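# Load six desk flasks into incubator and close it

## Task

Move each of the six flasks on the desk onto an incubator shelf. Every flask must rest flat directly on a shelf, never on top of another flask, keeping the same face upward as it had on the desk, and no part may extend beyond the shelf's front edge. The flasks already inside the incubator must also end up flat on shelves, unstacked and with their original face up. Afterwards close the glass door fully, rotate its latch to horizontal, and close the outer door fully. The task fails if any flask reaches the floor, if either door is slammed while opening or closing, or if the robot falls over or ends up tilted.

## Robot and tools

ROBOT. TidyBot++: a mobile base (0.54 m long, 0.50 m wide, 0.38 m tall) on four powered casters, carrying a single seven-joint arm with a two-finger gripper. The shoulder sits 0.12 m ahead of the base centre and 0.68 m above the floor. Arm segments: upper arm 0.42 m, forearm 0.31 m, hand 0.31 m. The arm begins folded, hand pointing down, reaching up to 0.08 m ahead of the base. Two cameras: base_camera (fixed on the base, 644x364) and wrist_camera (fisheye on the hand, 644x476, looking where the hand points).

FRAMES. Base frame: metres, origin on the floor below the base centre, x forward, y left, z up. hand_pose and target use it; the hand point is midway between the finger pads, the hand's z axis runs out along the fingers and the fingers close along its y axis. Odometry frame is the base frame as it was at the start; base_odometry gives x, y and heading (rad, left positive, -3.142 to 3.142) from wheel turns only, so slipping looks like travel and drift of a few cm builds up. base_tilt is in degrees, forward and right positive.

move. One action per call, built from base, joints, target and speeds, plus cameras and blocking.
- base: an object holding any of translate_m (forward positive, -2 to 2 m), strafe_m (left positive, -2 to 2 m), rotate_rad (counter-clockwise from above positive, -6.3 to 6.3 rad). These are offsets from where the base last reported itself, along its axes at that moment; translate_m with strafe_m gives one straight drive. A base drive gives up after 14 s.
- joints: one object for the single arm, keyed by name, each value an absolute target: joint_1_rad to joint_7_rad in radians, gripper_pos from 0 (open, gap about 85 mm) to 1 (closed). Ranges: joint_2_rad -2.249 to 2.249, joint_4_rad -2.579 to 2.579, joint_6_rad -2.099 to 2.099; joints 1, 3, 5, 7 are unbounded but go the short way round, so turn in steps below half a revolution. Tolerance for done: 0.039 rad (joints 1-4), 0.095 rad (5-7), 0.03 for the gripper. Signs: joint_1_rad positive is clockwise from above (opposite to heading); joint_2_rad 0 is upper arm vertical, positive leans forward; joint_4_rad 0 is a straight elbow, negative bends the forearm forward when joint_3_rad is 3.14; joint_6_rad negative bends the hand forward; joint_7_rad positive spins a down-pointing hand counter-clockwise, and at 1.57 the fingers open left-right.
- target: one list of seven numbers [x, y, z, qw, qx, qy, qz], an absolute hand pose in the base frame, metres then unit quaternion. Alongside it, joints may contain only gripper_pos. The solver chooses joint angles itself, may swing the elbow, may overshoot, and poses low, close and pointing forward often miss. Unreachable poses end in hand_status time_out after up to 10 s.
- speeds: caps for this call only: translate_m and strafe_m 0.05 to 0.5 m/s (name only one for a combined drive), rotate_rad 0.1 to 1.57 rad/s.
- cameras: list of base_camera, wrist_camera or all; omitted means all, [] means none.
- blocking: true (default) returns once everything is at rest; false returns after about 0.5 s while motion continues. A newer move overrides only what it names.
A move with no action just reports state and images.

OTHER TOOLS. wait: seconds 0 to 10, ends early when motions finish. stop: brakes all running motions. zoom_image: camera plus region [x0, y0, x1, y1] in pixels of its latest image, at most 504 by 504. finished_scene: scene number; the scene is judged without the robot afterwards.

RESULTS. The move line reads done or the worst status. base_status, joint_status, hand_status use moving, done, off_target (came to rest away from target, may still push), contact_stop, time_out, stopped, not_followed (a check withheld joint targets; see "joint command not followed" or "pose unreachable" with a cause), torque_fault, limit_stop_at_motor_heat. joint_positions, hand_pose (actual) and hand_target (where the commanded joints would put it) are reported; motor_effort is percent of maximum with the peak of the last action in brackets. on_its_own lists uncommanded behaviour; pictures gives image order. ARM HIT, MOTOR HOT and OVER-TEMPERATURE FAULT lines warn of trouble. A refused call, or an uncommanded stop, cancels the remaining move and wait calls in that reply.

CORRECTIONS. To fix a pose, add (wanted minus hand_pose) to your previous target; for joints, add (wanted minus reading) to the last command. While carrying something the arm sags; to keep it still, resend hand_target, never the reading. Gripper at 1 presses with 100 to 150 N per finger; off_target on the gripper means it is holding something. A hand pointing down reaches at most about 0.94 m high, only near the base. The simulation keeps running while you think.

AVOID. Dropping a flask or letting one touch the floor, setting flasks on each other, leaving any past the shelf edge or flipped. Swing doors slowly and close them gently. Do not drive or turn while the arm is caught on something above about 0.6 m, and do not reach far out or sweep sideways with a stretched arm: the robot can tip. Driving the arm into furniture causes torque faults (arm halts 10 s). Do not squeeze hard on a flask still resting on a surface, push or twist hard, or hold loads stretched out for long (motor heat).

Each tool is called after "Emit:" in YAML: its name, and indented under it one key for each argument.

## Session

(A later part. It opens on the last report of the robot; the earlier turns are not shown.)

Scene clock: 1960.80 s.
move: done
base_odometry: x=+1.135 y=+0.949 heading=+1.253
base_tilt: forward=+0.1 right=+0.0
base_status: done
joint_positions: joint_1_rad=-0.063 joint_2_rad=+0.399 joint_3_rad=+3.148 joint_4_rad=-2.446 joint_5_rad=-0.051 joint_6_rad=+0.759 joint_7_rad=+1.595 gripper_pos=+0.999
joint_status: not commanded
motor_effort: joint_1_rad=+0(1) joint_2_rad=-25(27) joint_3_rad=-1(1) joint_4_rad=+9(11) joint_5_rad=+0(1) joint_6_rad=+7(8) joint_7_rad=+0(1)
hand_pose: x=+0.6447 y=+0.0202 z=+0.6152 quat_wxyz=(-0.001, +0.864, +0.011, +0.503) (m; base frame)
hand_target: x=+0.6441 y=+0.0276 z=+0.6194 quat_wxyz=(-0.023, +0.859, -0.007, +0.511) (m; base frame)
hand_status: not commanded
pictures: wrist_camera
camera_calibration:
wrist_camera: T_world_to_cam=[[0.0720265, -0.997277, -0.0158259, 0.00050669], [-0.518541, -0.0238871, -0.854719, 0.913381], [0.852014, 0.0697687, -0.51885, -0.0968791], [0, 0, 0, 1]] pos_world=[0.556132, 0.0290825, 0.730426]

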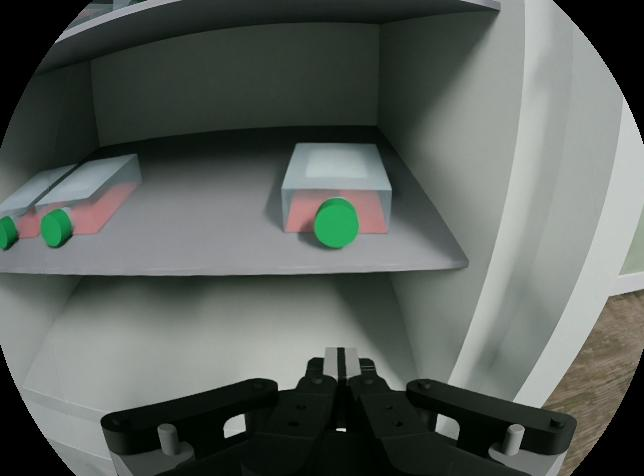

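Emit:
move:
  base: {"translate_m": -0.92}
  speeds: {"translate_m": 0.4}
  cameras: ["wrist_camera"]

Emit:
move:
  base: {"translate_m": -0.964, "strafe_m": 1.384, "rotate_rad": 1.7}
  speeds: {"strafe_m": 0.35, "rotate_rad": 0.6}
  joints: {"joint_2_rad": -0.142, "joint_4_rad": -1.38, "joint_6_rad": -0.90, "gripper_pos": 1.0}
  cameras: ["wrist_camera"]

Scene clock: 1978.37 s.
move: done
base_odometry: x=+0.848 y=+0.075 heading=+1.253
base_tilt: forward=+0.1 right=+0.0
base_status: done
joint_positions: joint_1_rad=-0.063 joint_2_rad=+0.400 joint_3_rad=+3.148 joint_4_rad=-2.447 joint_5_rad=-0.051 joint_6_rad=+0.759 joint_7_rad=+1.595 gripper_pos=+0.999
joint_status: not commanded
motor_effort: joint_1_rad=+0(1) joint_2_rad=-26(27) joint_3_rad=-1(1) joint_4_rad=+9(11) joint_5_rad=+0(1) joint_6_rad=+7(8) joint_7_rad=+1(1)
hand_pose: x=+0.6443 y=+0.0201 z=+0.6144 quat_wxyz=(-0.001, +0.864, +0.011, +0.503) (m; base frame)
hand_target: x=+0.6441 y=+0.0276 z=+0.6194 quat_wxyz=(-0.023, +0.859, -0.007, +0.511) (m; base frame)
hand_status: not commanded
pictures: wrist_camera
camera_calibration:
wrist_camera: T_world_to_cam=[[0.0719649, -0.997282, -0.0158147, 0.000436314], [-0.520034, -0.0239867, -0.853809, 0.912839], [0.851108, 0.0696685, -0.520347, -0.095464], [0, 0, 0, 1]] pos_world=[0.555926, 0.0289819, 0.729722]

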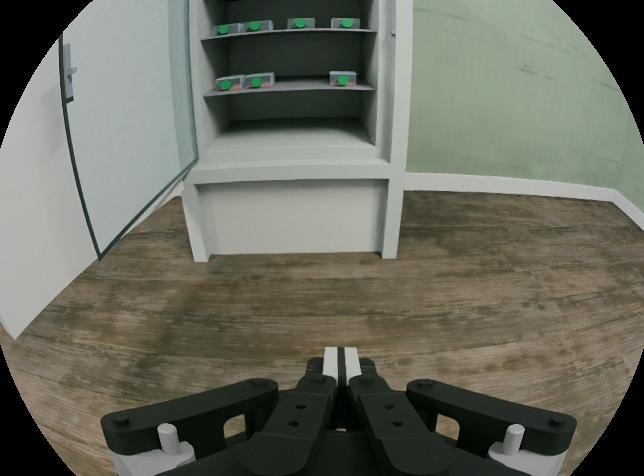

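Scene clock: 1984.23 s.
move: done
base_odometry: x=-0.768 y=-0.408 heading=+2.953
base_tilt: forward=+0.1 right=+0.0
base_status: done
joint_positions: joint_1_rad=-0.060 joint_2_rad=-0.134 joint_3_rad=+3.145 joint_4_rad=-1.386 joint_5_rad=-0.051 joint_6_rad=-0.842 joint_7_rad=+1.595 gripper_pos=+0.999
joint_status: all done
motor_effort: joint_1_rad=+0(4) joint_2_rad=-17(30) joint_3_rad=+1(3) joint_4_rad=+21(23) joint_5_rad=-1(1) joint_6_rad=+8(9) joint_7_rad=+1(1)
hand_pose: x=+0.6293 y=+0.0419 z=+1.0424 quat_wxyz=(-0.033, +0.865, +0.029, +0.500) (m; base frame)
hand_target: x=+0.6174 y=+0.0421 z=+1.0339 quat_wxyz=(-0.043, +0.877, +0.007, +0.479) (m; base frame)
hand_status: not commanded
pictures: wrist_camera
camera_calibration:
wrist_camera: T_world_to_cam=[[0.13613, -0.989289, -0.0526924, 0.0278022], [-0.523692, -0.0267093, -0.851489, 1.27093], [0.840961, 0.143508, -0.521719, 0.143193], [0, 0, 0, 1]] pos_world=[0.541373, 0.0409009, 1.15836]

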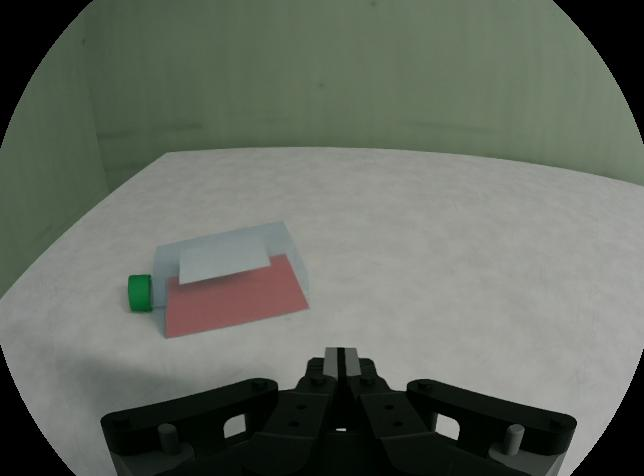

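Emit:
move:
  joints: {"joint_2_rad": -0.164, "joint_4_rad": -1.60, "joint_6_rad": -0.623}
  base: {"translate_m": 0.07, "strafe_m": 0.047}
  speeds: {"translate_m": 0.08}
  cameras: ["wrist_camera"]

Emit:
move:
  base: {"translate_m": 0.09, "strafe_m": 0.015}
  speeds: {"translate_m": 0.06}
  cameras: ["wrist_camera"]

Scene clock: 1995.53 s.
move: done
base_odometry: x=-0.846 y=-0.441 heading=+2.953
base_tilt: forward=+0.1 right=+0.0
base_status: done
joint_positions: joint_1_rad=-0.060 joint_2_rad=-0.151 joint_3_rad=+3.145 joint_4_rad=-1.578 joint_5_rad=-0.051 joint_6_rad=-0.670 joint_7_rad=+1.595 gripper_pos=+0.999
joint_status: all done
motor_effort: joint_1_rad=+0(1) joint_2_rad=-17(20) joint_3_rad=+0(2) joint_4_rad=+22(23) joint_5_rad=-1(1) joint_6_rad=+7(8) joint_7_rad=+1(1)
hand_pose: x=+0.6344 y=+0.0403 z=+0.9869 quat_wxyz=(-0.032, +0.866, +0.025, +0.498) (m; base frame)
hand_target: x=+0.6352 y=+0.0411 z=+0.9933 quat_wxyz=(-0.043, +0.857, +0.003, +0.514) (m; base frame)
hand_status: not commanded
pictures: wrist_camera
camera_calibration:
wrist_camera: T_world_to_cam=[[0.127482, -0.990312, -0.0550443, 0.0304223], [-0.526909, -0.0206015, -0.849672, 1.22627], [0.840307, 0.137321, -0.524431, 0.113572], [0, 0, 0, 1]] pos_world=[0.54682, 0.0397948, 1.10316]

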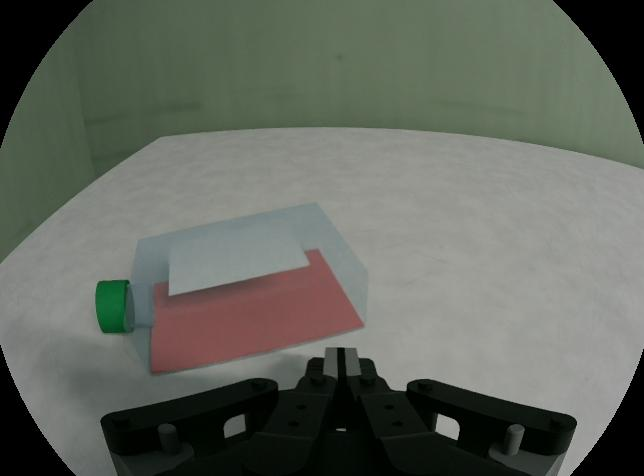

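Scene clock: 1997.57 s.
move: done
base_odometry: x=-0.937 y=-0.439 heading=+2.953
base_tilt: forward=+0.1 right=+0.0
base_status: done
joint_positions: joint_1_rad=-0.060 joint_2_rad=-0.157 joint_3_rad=+3.145 joint_4_rad=-1.578 joint_5_rad=-0.051 joint_6_rad=-0.669 joint_7_rad=+1.595 gripper_pos=+0.999
joint_status: not commanded
motor_effort: joint_1_rad=+0(1) joint_2_rad=-17(20) joint_3_rad=+0(1) joint_4_rad=+22(23) joint_5_rad=-1(1) joint_6_rad=+7(8) joint_7_rad=+1(1)
hand_pose: x=+0.6331 y=+0.0402 z=+0.9899 quat_wxyz=(-0.032, +0.864, +0.025, +0.501) (m; base frame)
hand_target: x=+0.6352 y=+0.0411 z=+0.9933 quat_wxyz=(-0.043, +0.857, +0.003, +0.514) (m; base frame)
hand_status: not commanded
pictures: wrist_camera
camera_calibration:
wrist_camera: T_world_to_cam=[[0.127784, -0.990304, -0.0544863, 0.0298466], [-0.521206, -0.0203117, -0.853189, 1.22808], [0.84381, 0.137423, -0.518748, 0.108468], [0, 0, 0, 1]] pos_world=[0.544741, 0.0395956, 1.10568]

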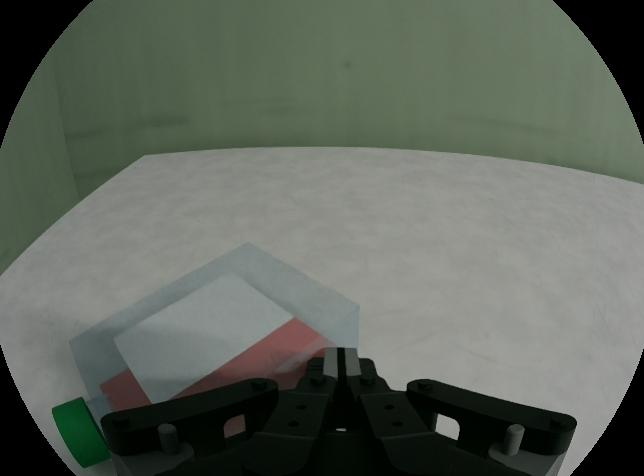

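Emit:
move:
  base: {"translate_m": 0.032, "strafe_m": 0.04}
  speeds: {"translate_m": 0.06}
  cameras: ["wrist_camera"]

Scene clock: 2005.23 s.
move: done
base_odometry: x=-0.976 y=-0.473 heading=+2.953
base_tilt: forward=+0.1 right=+0.0
base_status: done
joint_positions: joint_1_rad=-0.060 joint_2_rad=-0.158 joint_3_rad=+3.145 joint_4_rad=-1.578 joint_5_rad=-0.051 joint_6_rad=-0.668 joint_7_rad=+1.595 gripper_pos=+0.999
joint_status: not commanded
motor_effort: joint_1_rad=+0(2) joint_2_rad=-17(20) joint_3_rad=+0(2) joint_4_rad=+22(22) joint_5_rad=-1(1) joint_6_rad=+8(8) joint_7_rad=+1(2)
hand_pose: x=+0.6327 y=+0.0402 z=+0.9907 quat_wxyz=(-0.032, +0.864, +0.025, +0.502) (m; base frame)
hand_target: x=+0.6352 y=+0.0411 z=+0.9933 quat_wxyz=(-0.043, +0.857, +0.003, +0.514) (m; base frame)
hand_status: not commanded
pictures: wrist_camera
camera_calibration:
wrist_camera: T_world_to_cam=[[0.127907, -0.990293, -0.0544086, 0.0298887], [-0.519713, -0.0202008, -0.854102, 1.22853], [0.844712, 0.137523, -0.517252, 0.107035], [0, 0, 0, 1]] pos_world=[0.544246, 0.0396961, 1.10628]

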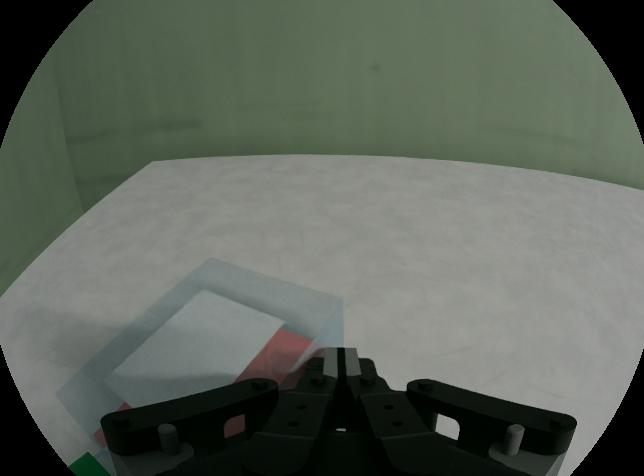

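Emit:
move:
  base: {"translate_m": 0.012, "strafe_m": 0.035}
  speeds: {"strafe_m": 0.06}
  cameras: ["wrist_camera"]

Scene clock: 2012.43 s.
move: done
base_odometry: x=-0.995 y=-0.505 heading=+2.953
base_tilt: forward=+0.1 right=+0.0
base_status: done
joint_positions: joint_1_rad=-0.060 joint_2_rad=-0.158 joint_3_rad=+3.144 joint_4_rad=-1.578 joint_5_rad=-0.051 joint_6_rad=-0.668 joint_7_rad=+1.595 gripper_pos=+0.999
joint_status: not commanded
motor_effort: joint_1_rad=+0(2) joint_2_rad=-17(18) joint_3_rad=+0(3) joint_4_rad=+22(23) joint_5_rad=-1(1) joint_6_rad=+7(8) joint_7_rad=+1(1)
hand_pose: x=+0.6326 y=+0.0404 z=+0.9910 quat_wxyz=(-0.032, +0.864, +0.025, +0.502) (m; base frame)
hand_target: x=+0.6352 y=+0.0411 z=+0.9933 quat_wxyz=(-0.043, +0.857, +0.003, +0.514) (m; base frame)
hand_status: not commanded
pictures: wrist_camera
camera_calibration:
wrist_camera: T_world_to_cam=[[0.128382, -0.990233, -0.0543758, 0.0297281], [-0.5193, -0.0204125, -0.854348, 1.22865], [0.844894, 0.137921, -0.516849, 0.106734], [0, 0, 0, 1]] pos_world=[0.544044, 0.0397968, 1.10648]

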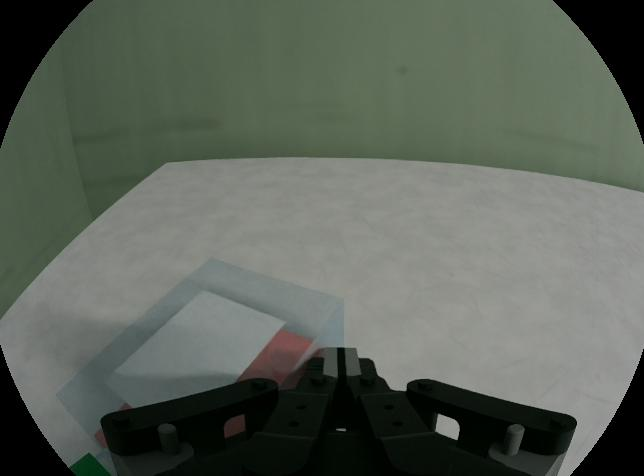

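Emit:
move:
  base: {"translate_m": -0.14}
  speeds: {"translate_m": 0.15}
  cameras: ["wrist_camera"]

Scene clock: 2035.97 s.
move: done
base_odometry: x=-0.857 y=-0.531 heading=+2.953
base_tilt: forward=+0.1 right=+0.0
base_status: done
joint_positions: joint_1_rad=-0.060 joint_2_rad=-0.163 joint_3_rad=+3.144 joint_4_rad=-1.578 joint_5_rad=-0.051 joint_6_rad=-0.667 joint_7_rad=+1.595 gripper_pos=+0.999
joint_status: not commanded
motor_effort: joint_1_rad=+0(1) joint_2_rad=-16(20) joint_3_rad=+0(1) joint_4_rad=+22(23) joint_5_rad=+0(1) joint_6_rad=+8(8) joint_7_rad=+0(1)
hand_pose: x=+0.6312 y=+0.0403 z=+0.9936 quat_wxyz=(-0.032, +0.862, +0.025, +0.505) (m; base frame)
hand_target: x=+0.6352 y=+0.0411 z=+0.9933 quat_wxyz=(-0.043, +0.857, +0.003, +0.514) (m; base frame)
hand_status: not commanded
pictures: wrist_camera
camera_calibration:
wrist_camera: T_world_to_cam=[[0.128608, -0.990225, -0.0539892, 0.0294608], [-0.514619, -0.0201021, -0.857183, 1.22997], [0.847719, 0.138025, -0.512174, 0.102881], [0, 0, 0, 1]] pos_world=[0.541961, 0.0396977, 1.10859]

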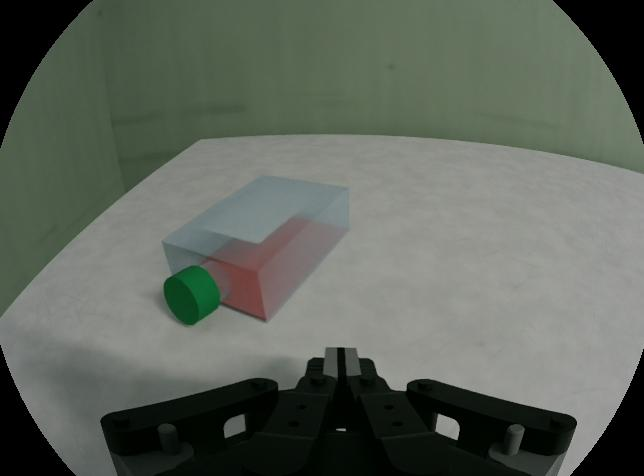

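Emit:
move:
  joints: {"joint_2_rad": -0.142, "joint_4_rad": -1.38, "joint_6_rad": -0.90}
  cameras: []

Emit:
move:
  base: {"strafe_m": 0.144}
  speeds: {"strafe_m": 0.15}
  cameras: ["wrist_camera"]

Emit:
move:
  joints: {"joint_2_rad": -0.164, "joint_4_rad": -1.60, "joint_6_rad": -0.623}
  cameras: ["wrist_camera"]

Scene clock: 2052.27 s.
move: done
base_odometry: x=-0.857 y=-0.531 heading=+2.953
base_tilt: forward=+0.1 right=+0.0
base_status: not commanded
joint_positions: joint_1_rad=-0.060 joint_2_rad=-0.154 joint_3_rad=+3.144 joint_4_rad=-1.385 joint_5_rad=-0.051 joint_6_rad=-0.839 joint_7_rad=+1.595 gripper_pos=+0.999
joint_status: all done
motor_effort: joint_1_rad=+0(0) joint_2_rad=-16(19) joint_3_rad=+0(0) joint_4_rad=+21(24) joint_5_rad=+0(1) joint_6_rad=+7(9) joint_7_rad=+1(1)
hand_pose: x=+0.6226 y=+0.0418 z=+1.0533 quat_wxyz=(-0.034, +0.859, +0.030, +0.510) (m; base frame)
hand_target: x=+0.6174 y=+0.0421 z=+1.0339 quat_wxyz=(-0.043, +0.877, +0.007, +0.479) (m; base frame)
hand_status: not commanded
pictures: none
No camera images: "cameras" was empty.

Scene clock: 2053.90 s.
move: done
base_odometry: x=-0.884 y=-0.673 heading=+2.953
base_tilt: forward=+0.1 right=+0.0
base_status: done
joint_positions: joint_1_rad=-0.060 joint_2_rad=-0.152 joint_3_rad=+3.144 joint_4_rad=-1.385 joint_5_rad=-0.051 joint_6_rad=-0.841 joint_7_rad=+1.595 gripper_pos=+0.999
joint_status: not commanded
motor_effort: joint_1_rad=+0(3) joint_2_rad=-17(17) joint_3_rad=+0(4) joint_4_rad=+22(22) joint_5_rad=+0(2) joint_6_rad=+7(8) joint_7_rad=+1(1)
hand_pose: x=+0.6230 y=+0.0421 z=+1.0517 quat_wxyz=(-0.034, +0.860, +0.030, +0.508) (m; base frame)
hand_target: x=+0.6174 y=+0.0421 z=+1.0339 quat_wxyz=(-0.043, +0.877, +0.007, +0.479) (m; base frame)
hand_status: not commanded
pictures: wrist_camera
camera_calibration:
wrist_camera: T_world_to_cam=[[0.138062, -0.989107, -0.0510445, 0.0264004], [-0.507643, -0.0264164, -0.861162, 1.27572], [0.850434, 0.144806, -0.505761, 0.130573], [0, 0, 0, 1]] pos_world=[0.532923, 0.0409051, 1.16599]

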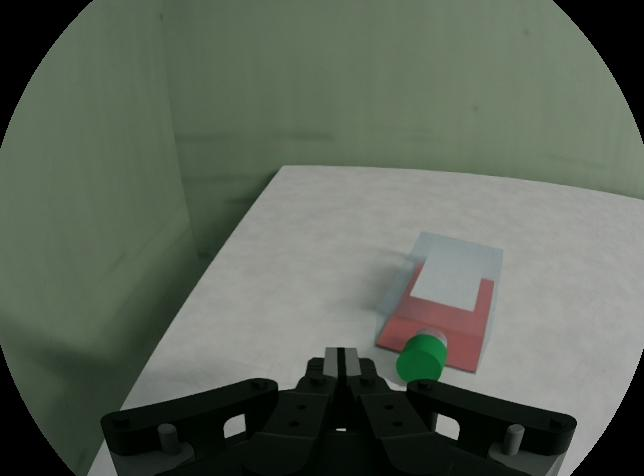

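Scene clock: 2055.13 s.
move: done
base_odometry: x=-0.884 y=-0.673 heading=+2.953
base_tilt: forward=+0.1 right=+0.0
base_status: not commanded
joint_positions: joint_1_rad=-0.060 joint_2_rad=-0.152 joint_3_rad=+3.144 joint_4_rad=-1.578 joint_5_rad=-0.051 joint_6_rad=-0.672 joint_7_rad=+1.595 gripper_pos=+0.999
joint_status: all done
motor_effort: joint_1_rad=+0(0) joint_2_rad=-17(19) joint_3_rad=+0(1) joint_4_rad=+22(24) joint_5_rad=-1(1) joint_6_rad=+7(8) joint_7_rad=+1(1)
hand_pose: x=+0.6339 y=+0.0408 z=+0.9867 quat_wxyz=(-0.032, +0.866, +0.026, +0.498) (m; base frame)
hand_target: x=+0.6352 y=+0.0411 z=+0.9933 quat_wxyz=(-0.043, +0.857, +0.003, +0.514) (m; base frame)
hand_status: not commanded
pictures: wrist_camera
camera_calibration:
wrist_camera: T_world_to_cam=[[0.128503, -0.990184, -0.0549799, 0.0303239], [-0.528085, -0.0213967, -0.848922, 1.22596], [0.839412, 0.138123, -0.525651, 0.115566], [0, 0, 0, 1]] pos_world=[0.546508, 0.0402956, 1.10316]

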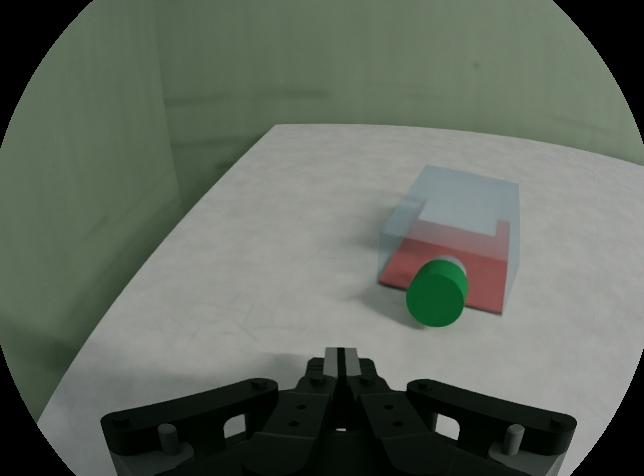

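Emit:
move:
  base: {"translate_m": 0.048}
  speeds: {"translate_m": 0.06}
  cameras: ["wrist_camera"]

Emit:
move:
  base: {"strafe_m": -0.055}
  speeds: {"strafe_m": 0.06}
  cameras: ["wrist_camera"]

Scene clock: 2069.17 s.
move: done
base_odometry: x=-0.931 y=-0.664 heading=+2.953
base_tilt: forward=+0.1 right=+0.0
base_status: done
joint_positions: joint_1_rad=-0.060 joint_2_rad=-0.156 joint_3_rad=+3.144 joint_4_rad=-1.578 joint_5_rad=-0.051 joint_6_rad=-0.669 joint_7_rad=+1.595 gripper_pos=+0.999
joint_status: not commanded
motor_effort: joint_1_rad=+0(1) joint_2_rad=-17(20) joint_3_rad=+0(1) joint_4_rad=+22(22) joint_5_rad=-1(1) joint_6_rad=+7(8) joint_7_rad=+0(1)
hand_pose: x=+0.6330 y=+0.0407 z=+0.9900 quat_wxyz=(-0.032, +0.864, +0.026, +0.501) (m; base frame)
hand_target: x=+0.6352 y=+0.0411 z=+0.9933 quat_wxyz=(-0.043, +0.857, +0.003, +0.514) (m; base frame)
hand_status: not commanded
pictures: wrist_camera
camera_calibration:
wrist_camera: T_world_to_cam=[[0.12878, -0.99018, -0.0543939, 0.029694], [-0.521099, -0.0209014, -0.85324, 1.22811], [0.843725, 0.138225, -0.518674, 0.108336], [0, 0, 0, 1]] pos_world=[0.544735, 0.0400968, 1.10568]

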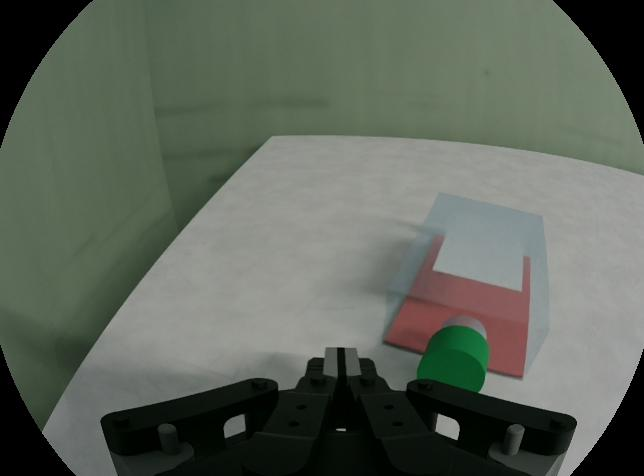

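Scene clock: 2070.60 s.
move: done
base_odometry: x=-0.921 y=-0.610 heading=+2.953
base_tilt: forward=+0.1 right=+0.0
base_status: done
joint_positions: joint_1_rad=-0.060 joint_2_rad=-0.157 joint_3_rad=+3.144 joint_4_rad=-1.578 joint_5_rad=-0.051 joint_6_rad=-0.669 joint_7_rad=+1.595 gripper_pos=+0.999
joint_status: not commanded
motor_effort: joint_1_rad=+0(2) joint_2_rad=-17(18) joint_3_rad=+0(2) joint_4_rad=+22(22) joint_5_rad=+0(1) joint_6_rad=+7(8) joint_7_rad=+1(1)
hand_pose: x=+0.6330 y=+0.0408 z=+0.9900 quat_wxyz=(-0.032, +0.864, +0.026, +0.501) (m; base frame)
hand_target: x=+0.6352 y=+0.0411 z=+0.9933 quat_wxyz=(-0.043, +0.857, +0.003, +0.514) (m; base frame)
hand_status: not commanded
pictures: wrist_camera
camera_calibration:
wrist_camera: T_world_to_cam=[[0.129005, -0.99015, -0.0544026, 0.0296848], [-0.521083, -0.0210106, -0.853247, 1.2282], [0.8437, 0.138422, -0.518661, 0.108368], [0, 0, 0, 1]] pos_world=[0.544733, 0.0401971, 1.10578]

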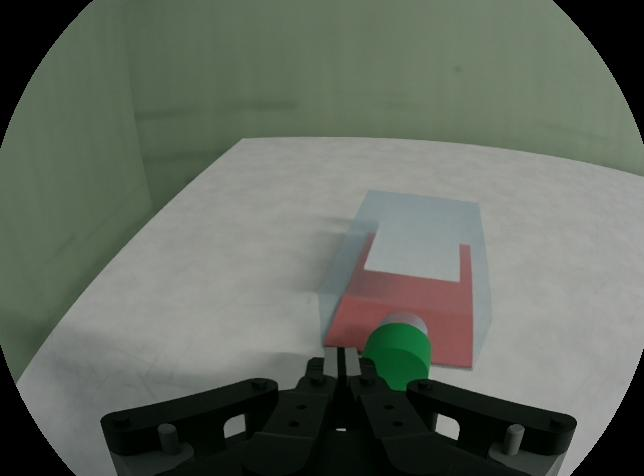

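Emit:
move:
  base: {"strafe_m": -0.025}
  speeds: {"strafe_m": 0.06}
  cameras: ["all"]

Scene clock: 2082.13 s.
move: done
base_odometry: x=-0.917 y=-0.585 heading=+2.954
base_tilt: forward=+0.1 right=+0.0
base_status: done
joint_positions: joint_1_rad=-0.060 joint_2_rad=-0.157 joint_3_rad=+3.143 joint_4_rad=-1.578 joint_5_rad=-0.051 joint_6_rad=-0.669 joint_7_rad=+1.595 gripper_pos=+0.999
joint_status: not commanded
motor_effort: joint_1_rad=+0(2) joint_2_rad=-17(18) joint_3_rad=+0(2) joint_4_rad=+22(23) joint_5_rad=+0(1) joint_6_rad=+7(8) joint_7_rad=+1(1)
hand_pose: x=+0.6330 y=+0.0410 z=+0.9900 quat_wxyz=(-0.032, +0.864, +0.026, +0.501) (m; base frame)
hand_target: x=+0.6352 y=+0.0411 z=+0.9933 quat_wxyz=(-0.043, +0.857, +0.003, +0.514) (m; base frame)
hand_status: not commanded
pictures: base_camera, wrist_camera
camera_calibration:
wrist_camera: T_world_to_cam=[[0.12936, -0.990105, -0.0543877, 0.0296719], [-0.521056, -0.0212071, -0.853259, 1.2282], [0.843662, 0.138717, -0.518644, 0.108331], [0, 0, 0, 1]] pos_world=[0.544731, 0.0403976, 1.10578]

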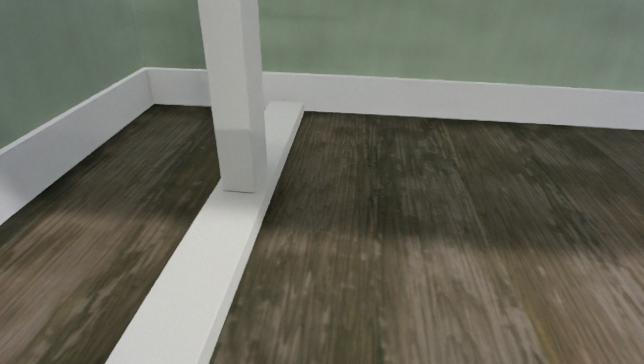

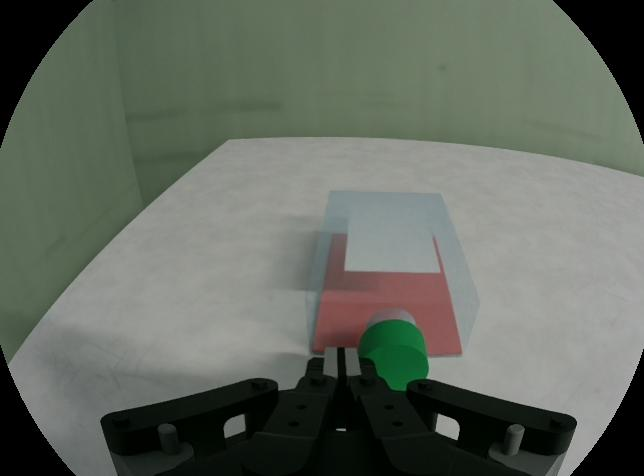

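Emit:
move:
  base: {"translate_m": -0.12}
  speeds: {"translate_m": 0.12}
  cameras: []

Emit:
move:
  base: {"strafe_m": 0.032, "rotate_rad": -0.07}
  speeds: {"strafe_m": 0.1, "rotate_rad": 0.1}
  joints: {"gripper_pos": 0.5}
  cameras: ["wrist_camera"]

Scene clock: 2113.87 s.
move: done
base_odometry: x=-0.799 y=-0.608 heading=+2.954
base_tilt: forward=+0.1 right=+0.0
base_status: done
joint_positions: joint_1_rad=-0.060 joint_2_rad=-0.163 joint_3_rad=+3.143 joint_4_rad=-1.578 joint_5_rad=-0.051 joint_6_rad=-0.668 joint_7_rad=+1.595 gripper_pos=+0.999
joint_status: not commanded
motor_effort: joint_1_rad=+0(1) joint_2_rad=-17(20) joint_3_rad=+0(1) joint_4_rad=+22(22) joint_5_rad=-1(1) joint_6_rad=+7(8) joint_7_rad=+1(1)
hand_pose: x=+0.6312 y=+0.0409 z=+0.9935 quat_wxyz=(-0.033, +0.862, +0.026, +0.504) (m; base frame)
hand_target: x=+0.6352 y=+0.0411 z=+0.9933 quat_wxyz=(-0.043, +0.857, +0.003, +0.514) (m; base frame)
hand_status: not commanded
pictures: none
No camera images: "cameras" was empty.

Scene clock: 2114.93 s.
move: done
base_odometry: x=-0.805 y=-0.639 heading=+2.884
base_tilt: forward=+0.1 right=+0.0
base_status: done
joint_positions: joint_1_rad=-0.060 joint_2_rad=-0.163 joint_3_rad=+3.142 joint_4_rad=-1.578 joint_5_rad=-0.051 joint_6_rad=-0.668 joint_7_rad=+1.595 gripper_pos=+0.500
joint_status: all done
motor_effort: joint_1_rad=+0(3) joint_2_rad=-17(18) joint_3_rad=+0(3) joint_4_rad=+22(22) joint_5_rad=+0(1) joint_6_rad=+7(8) joint_7_rad=+1(1)
hand_pose: x=+0.6312 y=+0.0416 z=+0.9935 quat_wxyz=(-0.033, +0.862, +0.027, +0.504) (m; base frame)
hand_target: x=+0.6352 y=+0.0411 z=+0.9933 quat_wxyz=(-0.043, +0.857, +0.003, +0.514) (m; base frame)
hand_status: not commanded
pictures: wrist_camera
camera_calibration:
wrist_camera: T_world_to_cam=[[0.130811, -0.989956, -0.0536285, 0.0289362], [-0.514822, -0.0216006, -0.857025, 1.23003], [0.847258, 0.139718, -0.512477, 0.103173], [0, 0, 0, 1]] pos_world=[0.542045, 0.0407997, 1.10859]

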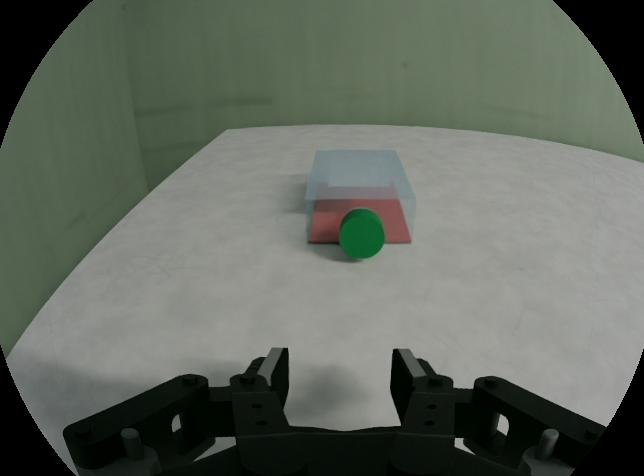

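Emit:
move:
  base: {"translate_m": 0.06, "strafe_m": 0.0205, "rotate_rad": -0.04}
  speeds: {"translate_m": 0.1, "rotate_rad": 0.1}
  joints: {"joint_2_rad": -0.160, "joint_4_rad": -1.598, "joint_6_rad": -0.625}
  cameras: ["all"]

Scene clock: 2128.50 s.
move: done
base_odometry: x=-0.868 y=-0.644 heading=+2.843
base_tilt: forward=+0.1 right=+0.0
base_status: done
joint_positions: joint_1_rad=-0.060 joint_2_rad=-0.157 joint_3_rad=+3.143 joint_4_rad=-1.578 joint_5_rad=-0.051 joint_6_rad=-0.667 joint_7_rad=+1.595 gripper_pos=+0.500
joint_status: all done
motor_effort: joint_1_rad=+0(2) joint_2_rad=-17(19) joint_3_rad=+0(2) joint_4_rad=+22(23) joint_5_rad=-1(1) joint_6_rad=+7(8) joint_7_rad=+1(1)
hand_pose: x=+0.6330 y=+0.0416 z=+0.9906 quat_wxyz=(-0.033, +0.864, +0.026, +0.502) (m; base frame)
hand_target: x=+0.6363 y=+0.0412 z=+0.9918 quat_wxyz=(-0.043, +0.858, +0.003, +0.512) (m; base frame)
hand_status: not commanded
pictures: base_camera, wrist_camera
camera_calibration:
wrist_camera: T_world_to_cam=[[0.130452, -0.98998, -0.0540606, 0.0292546], [-0.519515, -0.0218128, -0.854183, 1.22866], [0.844444, 0.139515, -0.517155, 0.106535], [0, 0, 0, 1]] pos_world=[0.544529, 0.0408987, 1.10618]

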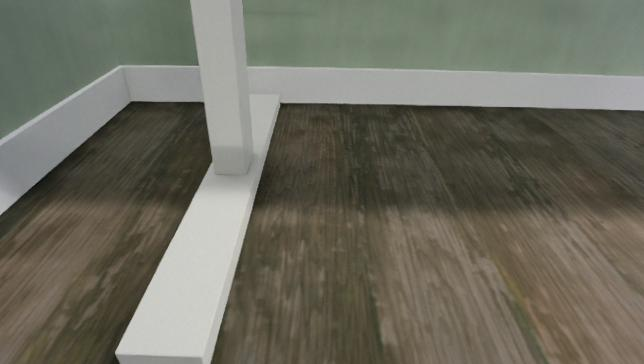

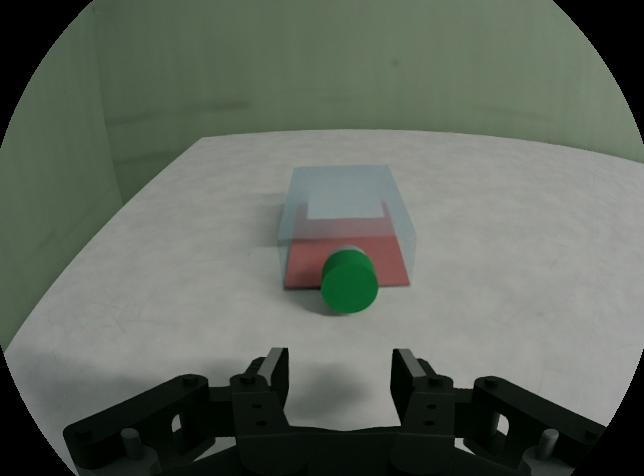

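Emit:
move:
  base: {"translate_m": 0.076}
  speeds: {"translate_m": 0.08}
  cameras: ["all"]

Scene clock: 2136.17 s.
move: done
base_odometry: x=-0.941 y=-0.621 heading=+2.843
base_tilt: forward=+0.1 right=+0.0
base_status: done
joint_positions: joint_1_rad=-0.060 joint_2_rad=-0.157 joint_3_rad=+3.143 joint_4_rad=-1.578 joint_5_rad=-0.051 joint_6_rad=-0.667 joint_7_rad=+1.595 gripper_pos=+0.500
joint_status: not commanded
motor_effort: joint_1_rad=+0(1) joint_2_rad=-17(19) joint_3_rad=+0(1) joint_4_rad=+22(23) joint_5_rad=+0(1) joint_6_rad=+7(8) joint_7_rad=+0(1)
hand_pose: x=+0.6332 y=+0.0416 z=+0.9904 quat_wxyz=(-0.033, +0.864, +0.026, +0.502) (m; base frame)
hand_target: x=+0.6363 y=+0.0412 z=+0.9918 quat_wxyz=(-0.043, +0.858, +0.003, +0.512) (m; base frame)
hand_status: not commanded
pictures: base_camera, wrist_camera
camera_calibration:
wrist_camera: T_world_to_cam=[[0.130441, -0.989979, -0.0541054, 0.0292736], [-0.519752, -0.0218073, -0.854039, 1.22856], [0.8443, 0.139523, -0.517388, 0.106599], [0, 0, 0, 1]] pos_world=[0.544728, 0.0408988, 1.10598]

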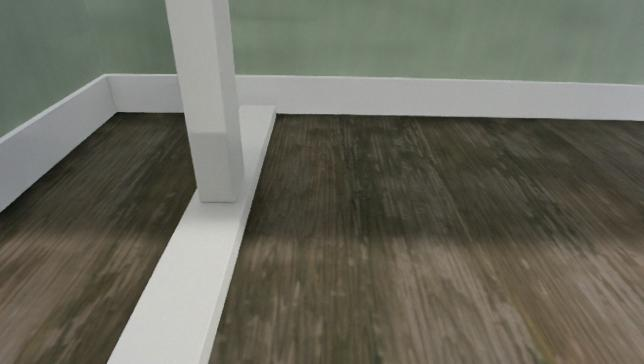

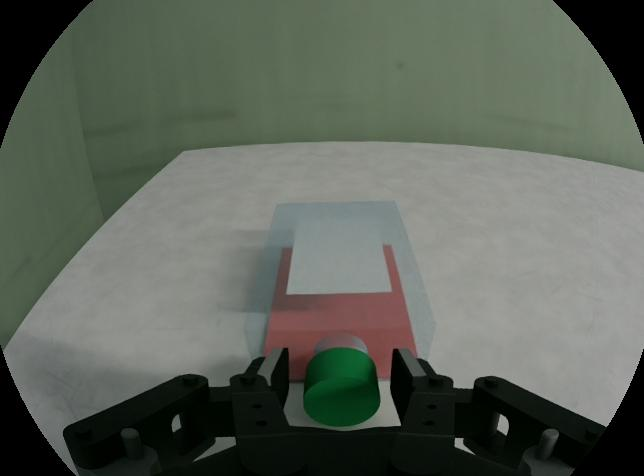

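Emit:
move:
  joints: {"gripper_pos": 0.8}
  cameras: []

Emit:
move:
  joints: {"joint_2_rad": -0.142, "joint_4_rad": -1.38, "joint_6_rad": -0.88}
  cameras: ["wrist_camera"]

Emit:
move:
  base: {"translate_m": -0.40}
  speeds: {"translate_m": 0.25}
  cameras: []

Emit:
move:
  base: {"translate_m": -1.02, "strafe_m": -1.135, "rotate_rad": -1.589}
  speeds: {"strafe_m": 0.35, "rotate_rad": 0.45}
  cameras: ["wrist_camera"]

Emit:
zoom_image:
  camera: "wrist_camera"
  region: [230, 50, 470, 230]

Scene clock: 2145.13 s.
move: off_target
base_odometry: x=-0.941 y=-0.621 heading=+2.843
base_tilt: forward=+0.1 right=+0.0
base_status: not commanded
joint_positions: joint_1_rad=-0.060 joint_2_rad=-0.157 joint_3_rad=+3.143 joint_4_rad=-1.578 joint_5_rad=-0.051 joint_6_rad=-0.666 joint_7_rad=+1.595 gripper_pos=+0.692
joint_status: gripper_pos off_target (ended at +0.692, target +0.800)
motor_effort: joint_1_rad=+0(0) joint_2_rad=-17(18) joint_3_rad=+1(1) joint_4_rad=+22(23) joint_5_rad=-1(1) joint_6_rad=+7(8) joint_7_rad=+1(1)
hand_pose: x=+0.6333 y=+0.0416 z=+0.9907 quat_wxyz=(-0.033, +0.864, +0.026, +0.502) (m; base frame)
hand_target: x=+0.6363 y=+0.0412 z=+0.9918 quat_wxyz=(-0.043, +0.858, +0.003, +0.512) (m; base frame)
hand_status: not commanded
pictures: none
No camera images: "cameras" was empty.

Scene clock: 2146.37 s.
move: done
base_odometry: x=-0.941 y=-0.621 heading=+2.843
base_tilt: forward=+0.1 right=+0.0
base_status: not commanded
joint_positions: joint_1_rad=-0.060 joint_2_rad=-0.147 joint_3_rad=+3.143 joint_4_rad=-1.388 joint_5_rad=-0.051 joint_6_rad=-0.823 joint_7_rad=+1.595 gripper_pos=+0.692
joint_status: all done
motor_effort: joint_1_rad=+0(0) joint_2_rad=-18(19) joint_3_rad=+0(1) joint_4_rad=+22(24) joint_5_rad=-1(1) joint_6_rad=+8(9) joint_7_rad=+1(1)
hand_pose: x=+0.6270 y=+0.0431 z=+1.0527 quat_wxyz=(-0.034, +0.858, +0.030, +0.512) (m; base frame)
hand_target: x=+0.6207 y=+0.0422 z=+1.0392 quat_wxyz=(-0.043, +0.872, +0.007, +0.488) (m; base frame)
hand_status: not commanded
pictures: wrist_camera
camera_calibration:
wrist_camera: T_world_to_cam=[[0.139305, -0.988969, -0.050344, 0.025317], [-0.498534, -0.0261147, -0.866477, 1.2785], [0.855604, 0.145803, -0.496673, 0.114654], [0, 0, 0, 1]] pos_world=[0.53575, 0.0417084, 1.16601]

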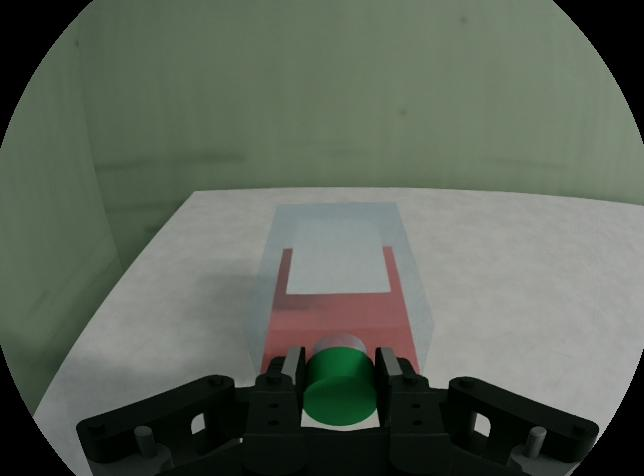

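Scene clock: 2148.87 s.
move: done
base_odometry: x=-0.558 y=-0.739 heading=+2.843
base_tilt: forward=+0.1 right=+0.0
base_status: done
joint_positions: joint_1_rad=-0.060 joint_2_rad=-0.140 joint_3_rad=+3.143 joint_4_rad=-1.388 joint_5_rad=-0.051 joint_6_rad=-0.828 joint_7_rad=+1.595 gripper_pos=+0.692
joint_status: not commanded
motor_effort: joint_1_rad=+0(2) joint_2_rad=-18(21) joint_3_rad=+0(1) joint_4_rad=+22(23) joint_5_rad=+0(1) joint_6_rad=+8(9) joint_7_rad=+1(1)
hand_pose: x=+0.6290 y=+0.0432 z=+1.0478 quat_wxyz=(-0.034, +0.861, +0.030, +0.507) (m; base frame)
hand_target: x=+0.6207 y=+0.0422 z=+1.0392 quat_wxyz=(-0.043, +0.872, +0.007, +0.488) (m; base frame)
hand_status: not commanded
pictures: none
No camera images: "cameras" was empty.

Scene clock: 2154.23 s.
move: done
base_odometry: x=+0.750 y=+0.046 heading=+1.254
base_tilt: forward=+0.1 right=+0.0
base_status: done
joint_positions: joint_1_rad=-0.065 joint_2_rad=-0.132 joint_3_rad=+3.141 joint_4_rad=-1.388 joint_5_rad=-0.051 joint_6_rad=-0.828 joint_7_rad=+1.595 gripper_pos=+0.692
joint_status: not commanded
motor_effort: joint_1_rad=+0(3) joint_2_rad=-18(21) joint_3_rad=+0(4) joint_4_rad=+22(23) joint_5_rad=-1(2) joint_6_rad=+8(9) joint_7_rad=+1(1)
hand_pose: x=+0.6315 y=+0.0466 z=+1.0438 quat_wxyz=(-0.035, +0.863, +0.033, +0.504) (m; base frame)
hand_target: x=+0.6207 y=+0.0422 z=+1.0392 quat_wxyz=(-0.043, +0.872, +0.007, +0.488) (m; base frame)
hand_status: not commanded
pictures: wrist_camera
camera_calibration:
wrist_camera: T_world_to_cam=[[0.144607, -0.988139, -0.0516731, 0.0257223], [-0.515298, -0.0306226, -0.856464, 1.27343], [0.844723, 0.150477, -0.513614, 0.130252], [0, 0, 0, 1]] pos_world=[0.542447, 0.0448129, 1.15887]

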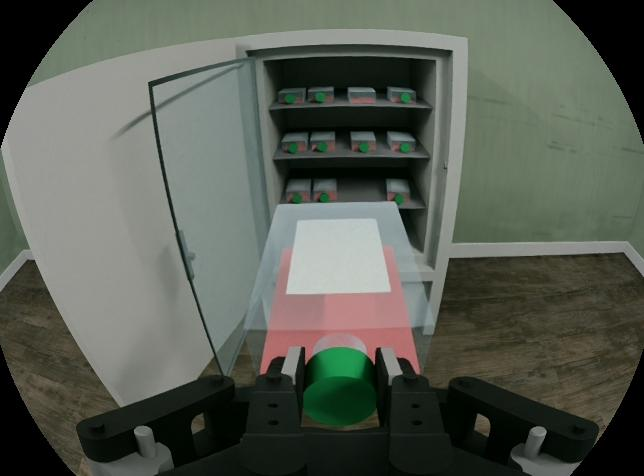

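Scaled by 2.100.

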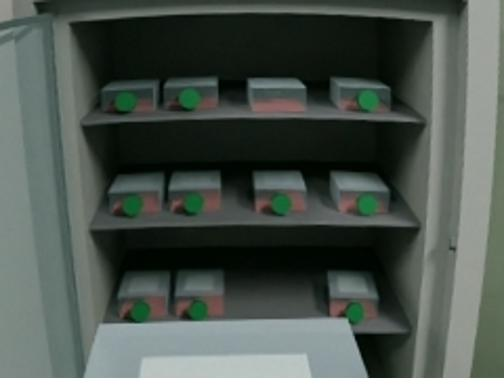

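Emit:
move:
  joints: {"joint_2_rad": -0.03, "joint_4_rad": -1.72, "joint_6_rad": -0.37}
  base: {"translate_m": 0.40, "strafe_m": 0.02, "rotate_rad": 0.01}
  speeds: {"translate_m": 0.25}
  cameras: []

Emit:
move:
  joints: {"joint_2_rad": 0.08, "joint_4_rad": -2.04, "joint_6_rad": 0.07}
  base: {"translate_m": 0.25}
  speeds: {"translate_m": 0.2}
  cameras: []

Emit:
move:
  joints: {"joint_2_rad": 0.215, "joint_4_rad": -2.368, "joint_6_rad": 0.545}
  base: {"translate_m": 0.17}
  speeds: {"translate_m": 0.15}
  cameras: ["wrist_camera"]

Emit:
zoom_image:
  camera: "wrist_camera"
  region: [100, 100, 540, 350]

Scene clock: 2172.07 s.
move: done
base_odometry: x=+0.856 y=+0.433 heading=+1.264
base_tilt: forward=+0.1 right=+0.0
base_status: done
joint_positions: joint_1_rad=-0.065 joint_2_rad=-0.019 joint_3_rad=+3.141 joint_4_rad=-1.705 joint_5_rad=-0.051 joint_6_rad=-0.420 joint_7_rad=+1.595 gripper_pos=+0.692
joint_status: all done
motor_effort: joint_1_rad=+0(3) joint_2_rad=-23(26) joint_3_rad=+0(3) joint_4_rad=+23(25) joint_5_rad=-1(2) joint_6_rad=+8(9) joint_7_rad=+0(2)
hand_pose: x=+0.6893 y=+0.0451 z=+0.9076 quat_wxyz=(-0.031, +0.868, +0.024, +0.494) (m; base frame)
hand_target: x=+0.6918 y=+0.0423 z=+0.9188 quat_wxyz=(-0.041, +0.857, -0.001, +0.513) (m; base frame)
hand_status: not commanded
pictures: none
No camera images: "cameras" was empty.

Scene clock: 2174.10 s.
move: done
base_odometry: x=+0.932 y=+0.671 heading=+1.264
base_tilt: forward=+0.1 right=+0.0
base_status: done
joint_positions: joint_1_rad=-0.065 joint_2_rad=+0.088 joint_3_rad=+3.141 joint_4_rad=-2.024 joint_5_rad=-0.051 joint_6_rad=+0.018 joint_7_rad=+1.595 gripper_pos=+0.692
joint_status: all done
motor_effort: joint_1_rad=+0(1) joint_2_rad=-24(27) joint_3_rad=+0(1) joint_4_rad=+21(23) joint_5_rad=+0(1) joint_6_rad=+8(9) joint_7_rad=+1(1)
hand_pose: x=+0.6939 y=+0.0386 z=+0.7839 quat_wxyz=(-0.023, +0.866, +0.016, +0.500) (m; base frame)
hand_target: x=+0.6958 y=+0.0379 z=+0.7936 quat_wxyz=(-0.035, +0.855, -0.005, +0.518) (m; base frame)
hand_status: not commanded
pictures: none
No camera images: "cameras" was empty.

Scene clock: 2175.90 s.
move: done
base_odometry: x=+0.983 y=+0.834 heading=+1.264
base_tilt: forward=+0.1 right=+0.0
base_status: done
joint_positions: joint_1_rad=-0.065 joint_2_rad=+0.216 joint_3_rad=+3.141 joint_4_rad=-2.352 joint_5_rad=-0.051 joint_6_rad=+0.492 joint_7_rad=+1.595 gripper_pos=+0.692
joint_status: all done
motor_effort: joint_1_rad=+0(1) joint_2_rad=-24(26) joint_3_rad=-1(1) joint_4_rad=+15(21) joint_5_rad=+0(1) joint_6_rad=+7(10) joint_7_rad=+0(1)
hand_pose: x=+0.6514 y=+0.0286 z=+0.6781 quat_wxyz=(-0.012, +0.861, +0.013, +0.508) (m; base frame)
hand_target: x=+0.6524 y=+0.0302 z=+0.6860 quat_wxyz=(-0.028, +0.852, -0.007, +0.523) (m; base frame)
hand_status: not commanded
pictures: wrist_camera
camera_calibration:
wrist_camera: T_world_to_cam=[[0.0862544, -0.995807, -0.030485, 0.0100328], [-0.509486, -0.0177939, -0.860295, 0.968465], [0.856145, 0.0897359, -0.508884, -0.0806152], [0, 0, 0, 1]] pos_world=[0.561572, 0.0344576, 0.792448]

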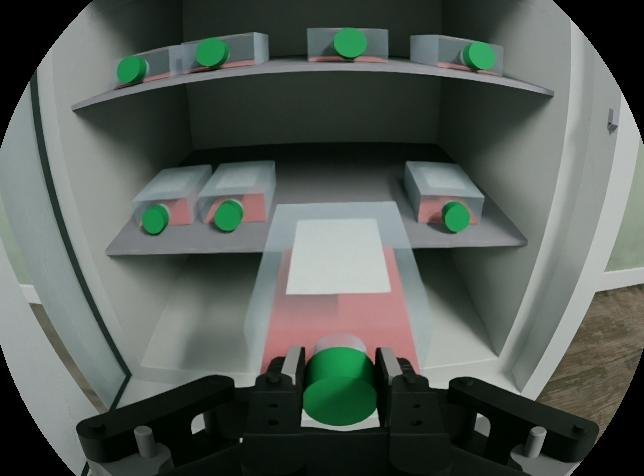

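Scaled by 1.145.

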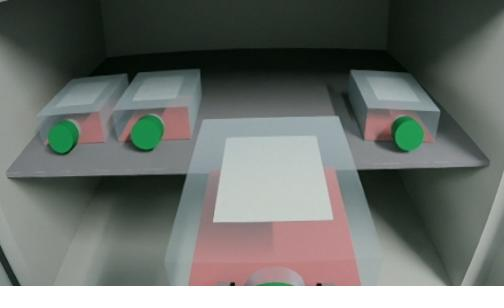

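Emit:
move:
  base: {"translate_m": 0.05, "strafe_m": -0.025, "rotate_rad": 0.03}
  speeds: {"translate_m": 0.08, "rotate_rad": 0.1}
  joints: {"joint_2_rad": 0.290, "joint_4_rad": -2.405, "joint_6_rad": 0.655}
  cameras: ["wrist_camera"]

Emit:
zoom_image:
  camera: "wrist_camera"
  region: [100, 100, 540, 350]

Scene clock: 2190.00 s.
move: done
base_odometry: x=+1.022 y=+0.874 heading=+1.295
base_tilt: forward=+0.1 right=+0.0
base_status: done
joint_positions: joint_1_rad=-0.065 joint_2_rad=+0.294 joint_3_rad=+3.141 joint_4_rad=-2.390 joint_5_rad=-0.051 joint_6_rad=+0.607 joint_7_rad=+1.595 gripper_pos=+0.692
joint_status: all done
motor_effort: joint_1_rad=+0(2) joint_2_rad=-25(28) joint_3_rad=+0(2) joint_4_rad=+13(16) joint_5_rad=+0(1) joint_6_rad=+8(9) joint_7_rad=+0(1)
hand_pose: x=+0.6515 y=+0.0271 z=+0.6519 quat_wxyz=(-0.009, +0.861, +0.013, +0.508) (m; base frame)
hand_target: x=+0.6519 y=+0.0292 z=+0.6607 quat_wxyz=(-0.026, +0.852, -0.007, +0.523) (m; base frame)
hand_status: not commanded
pictures: wrist_camera
camera_calibration:
wrist_camera: T_world_to_cam=[[0.0834398, -0.996187, -0.0254638, 0.00625974], [-0.509558, -0.0206927, -0.860187, 0.945949], [0.856381, 0.0847491, -0.509342, -0.0935292], [0, 0, 0, 1]] pos_world=[0.56159, 0.0337366, 0.766214]

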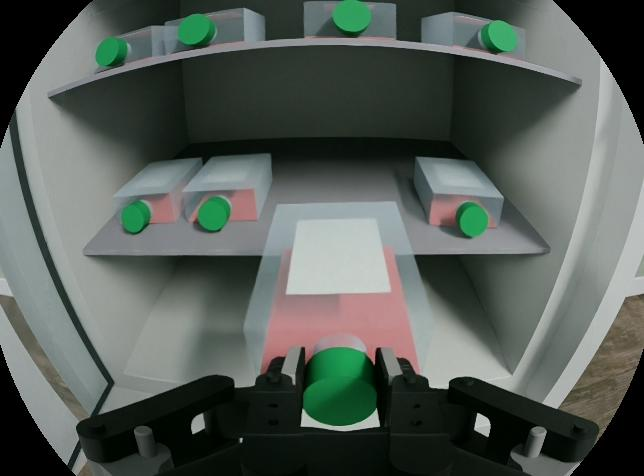

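Scaled by 1.145.

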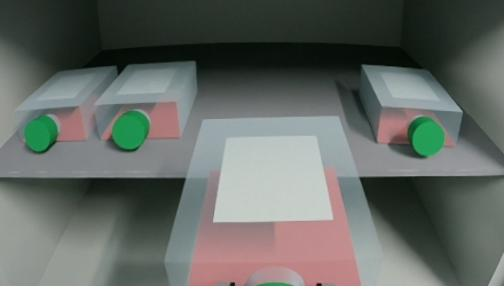

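Emit:
move:
  base: {"translate_m": 0.14}
  speeds: {"translate_m": 0.08}
  cameras: []

Emit:
move:
  joints: {"joint_2_rad": 0.345, "joint_4_rad": -2.430, "joint_6_rad": 0.725}
  cameras: ["wrist_camera"]

Scene clock: 2202.13 s.
move: done
base_odometry: x=+1.060 y=+1.009 heading=+1.295
base_tilt: forward=+0.1 right=+0.0
base_status: done
joint_positions: joint_1_rad=-0.065 joint_2_rad=+0.295 joint_3_rad=+3.141 joint_4_rad=-2.392 joint_5_rad=-0.051 joint_6_rad=+0.608 joint_7_rad=+1.595 gripper_pos=+0.692
joint_status: not commanded
motor_effort: joint_1_rad=+0(2) joint_2_rad=-24(27) joint_3_rad=+0(1) joint_4_rad=+13(14) joint_5_rad=+0(1) joint_6_rad=+7(9) joint_7_rad=+0(1)
hand_pose: x=+0.6503 y=+0.0270 z=+0.6504 quat_wxyz=(-0.009, +0.862, +0.013, +0.506) (m; base frame)
hand_target: x=+0.6519 y=+0.0292 z=+0.6607 quat_wxyz=(-0.026, +0.852, -0.007, +0.523) (m; base frame)
hand_status: not commanded
pictures: none
No camera images: "cameras" was empty.

Scene clock: 2203.17 s.
move: done
base_odometry: x=+1.060 y=+1.009 heading=+1.295
base_tilt: forward=+0.1 right=+0.0
base_status: not commanded
joint_positions: joint_1_rad=-0.065 joint_2_rad=+0.346 joint_3_rad=+3.141 joint_4_rad=-2.414 joint_5_rad=-0.051 joint_6_rad=+0.678 joint_7_rad=+1.595 gripper_pos=+0.692
joint_status: all done
motor_effort: joint_1_rad=+0(0) joint_2_rad=-26(27) joint_3_rad=+0(1) joint_4_rad=+11(13) joint_5_rad=+0(1) joint_6_rad=+8(9) joint_7_rad=+1(2)
hand_pose: x=+0.6496 y=+0.0260 z=+0.6336 quat_wxyz=(-0.007, +0.863, +0.013, +0.505) (m; base frame)
hand_target: x=+0.6494 y=+0.0284 z=+0.6407 quat_wxyz=(-0.024, +0.855, -0.007, +0.518) (m; base frame)
hand_status: not commanded
pictures: wrist_camera
camera_calibration:
wrist_camera: T_world_to_cam=[[0.08179, -0.996401, -0.0222423, 0.00391445], [-0.514396, -0.0230886, -0.857242, 0.930568], [0.853643, 0.0815552, -0.514434, -0.0960847], [0, 0, 0, 1]] pos_world=[0.560383, 0.033222, 0.74838]

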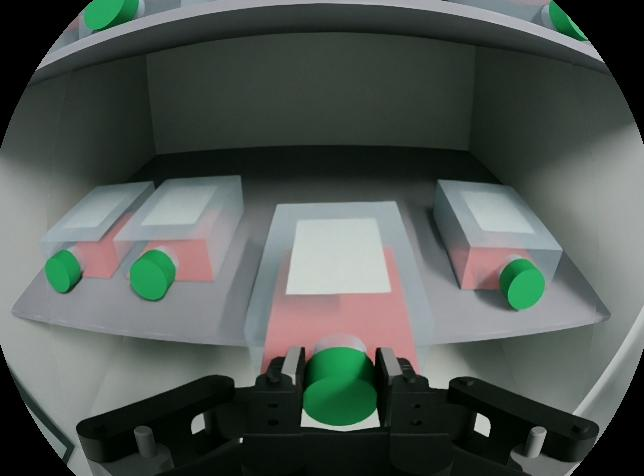

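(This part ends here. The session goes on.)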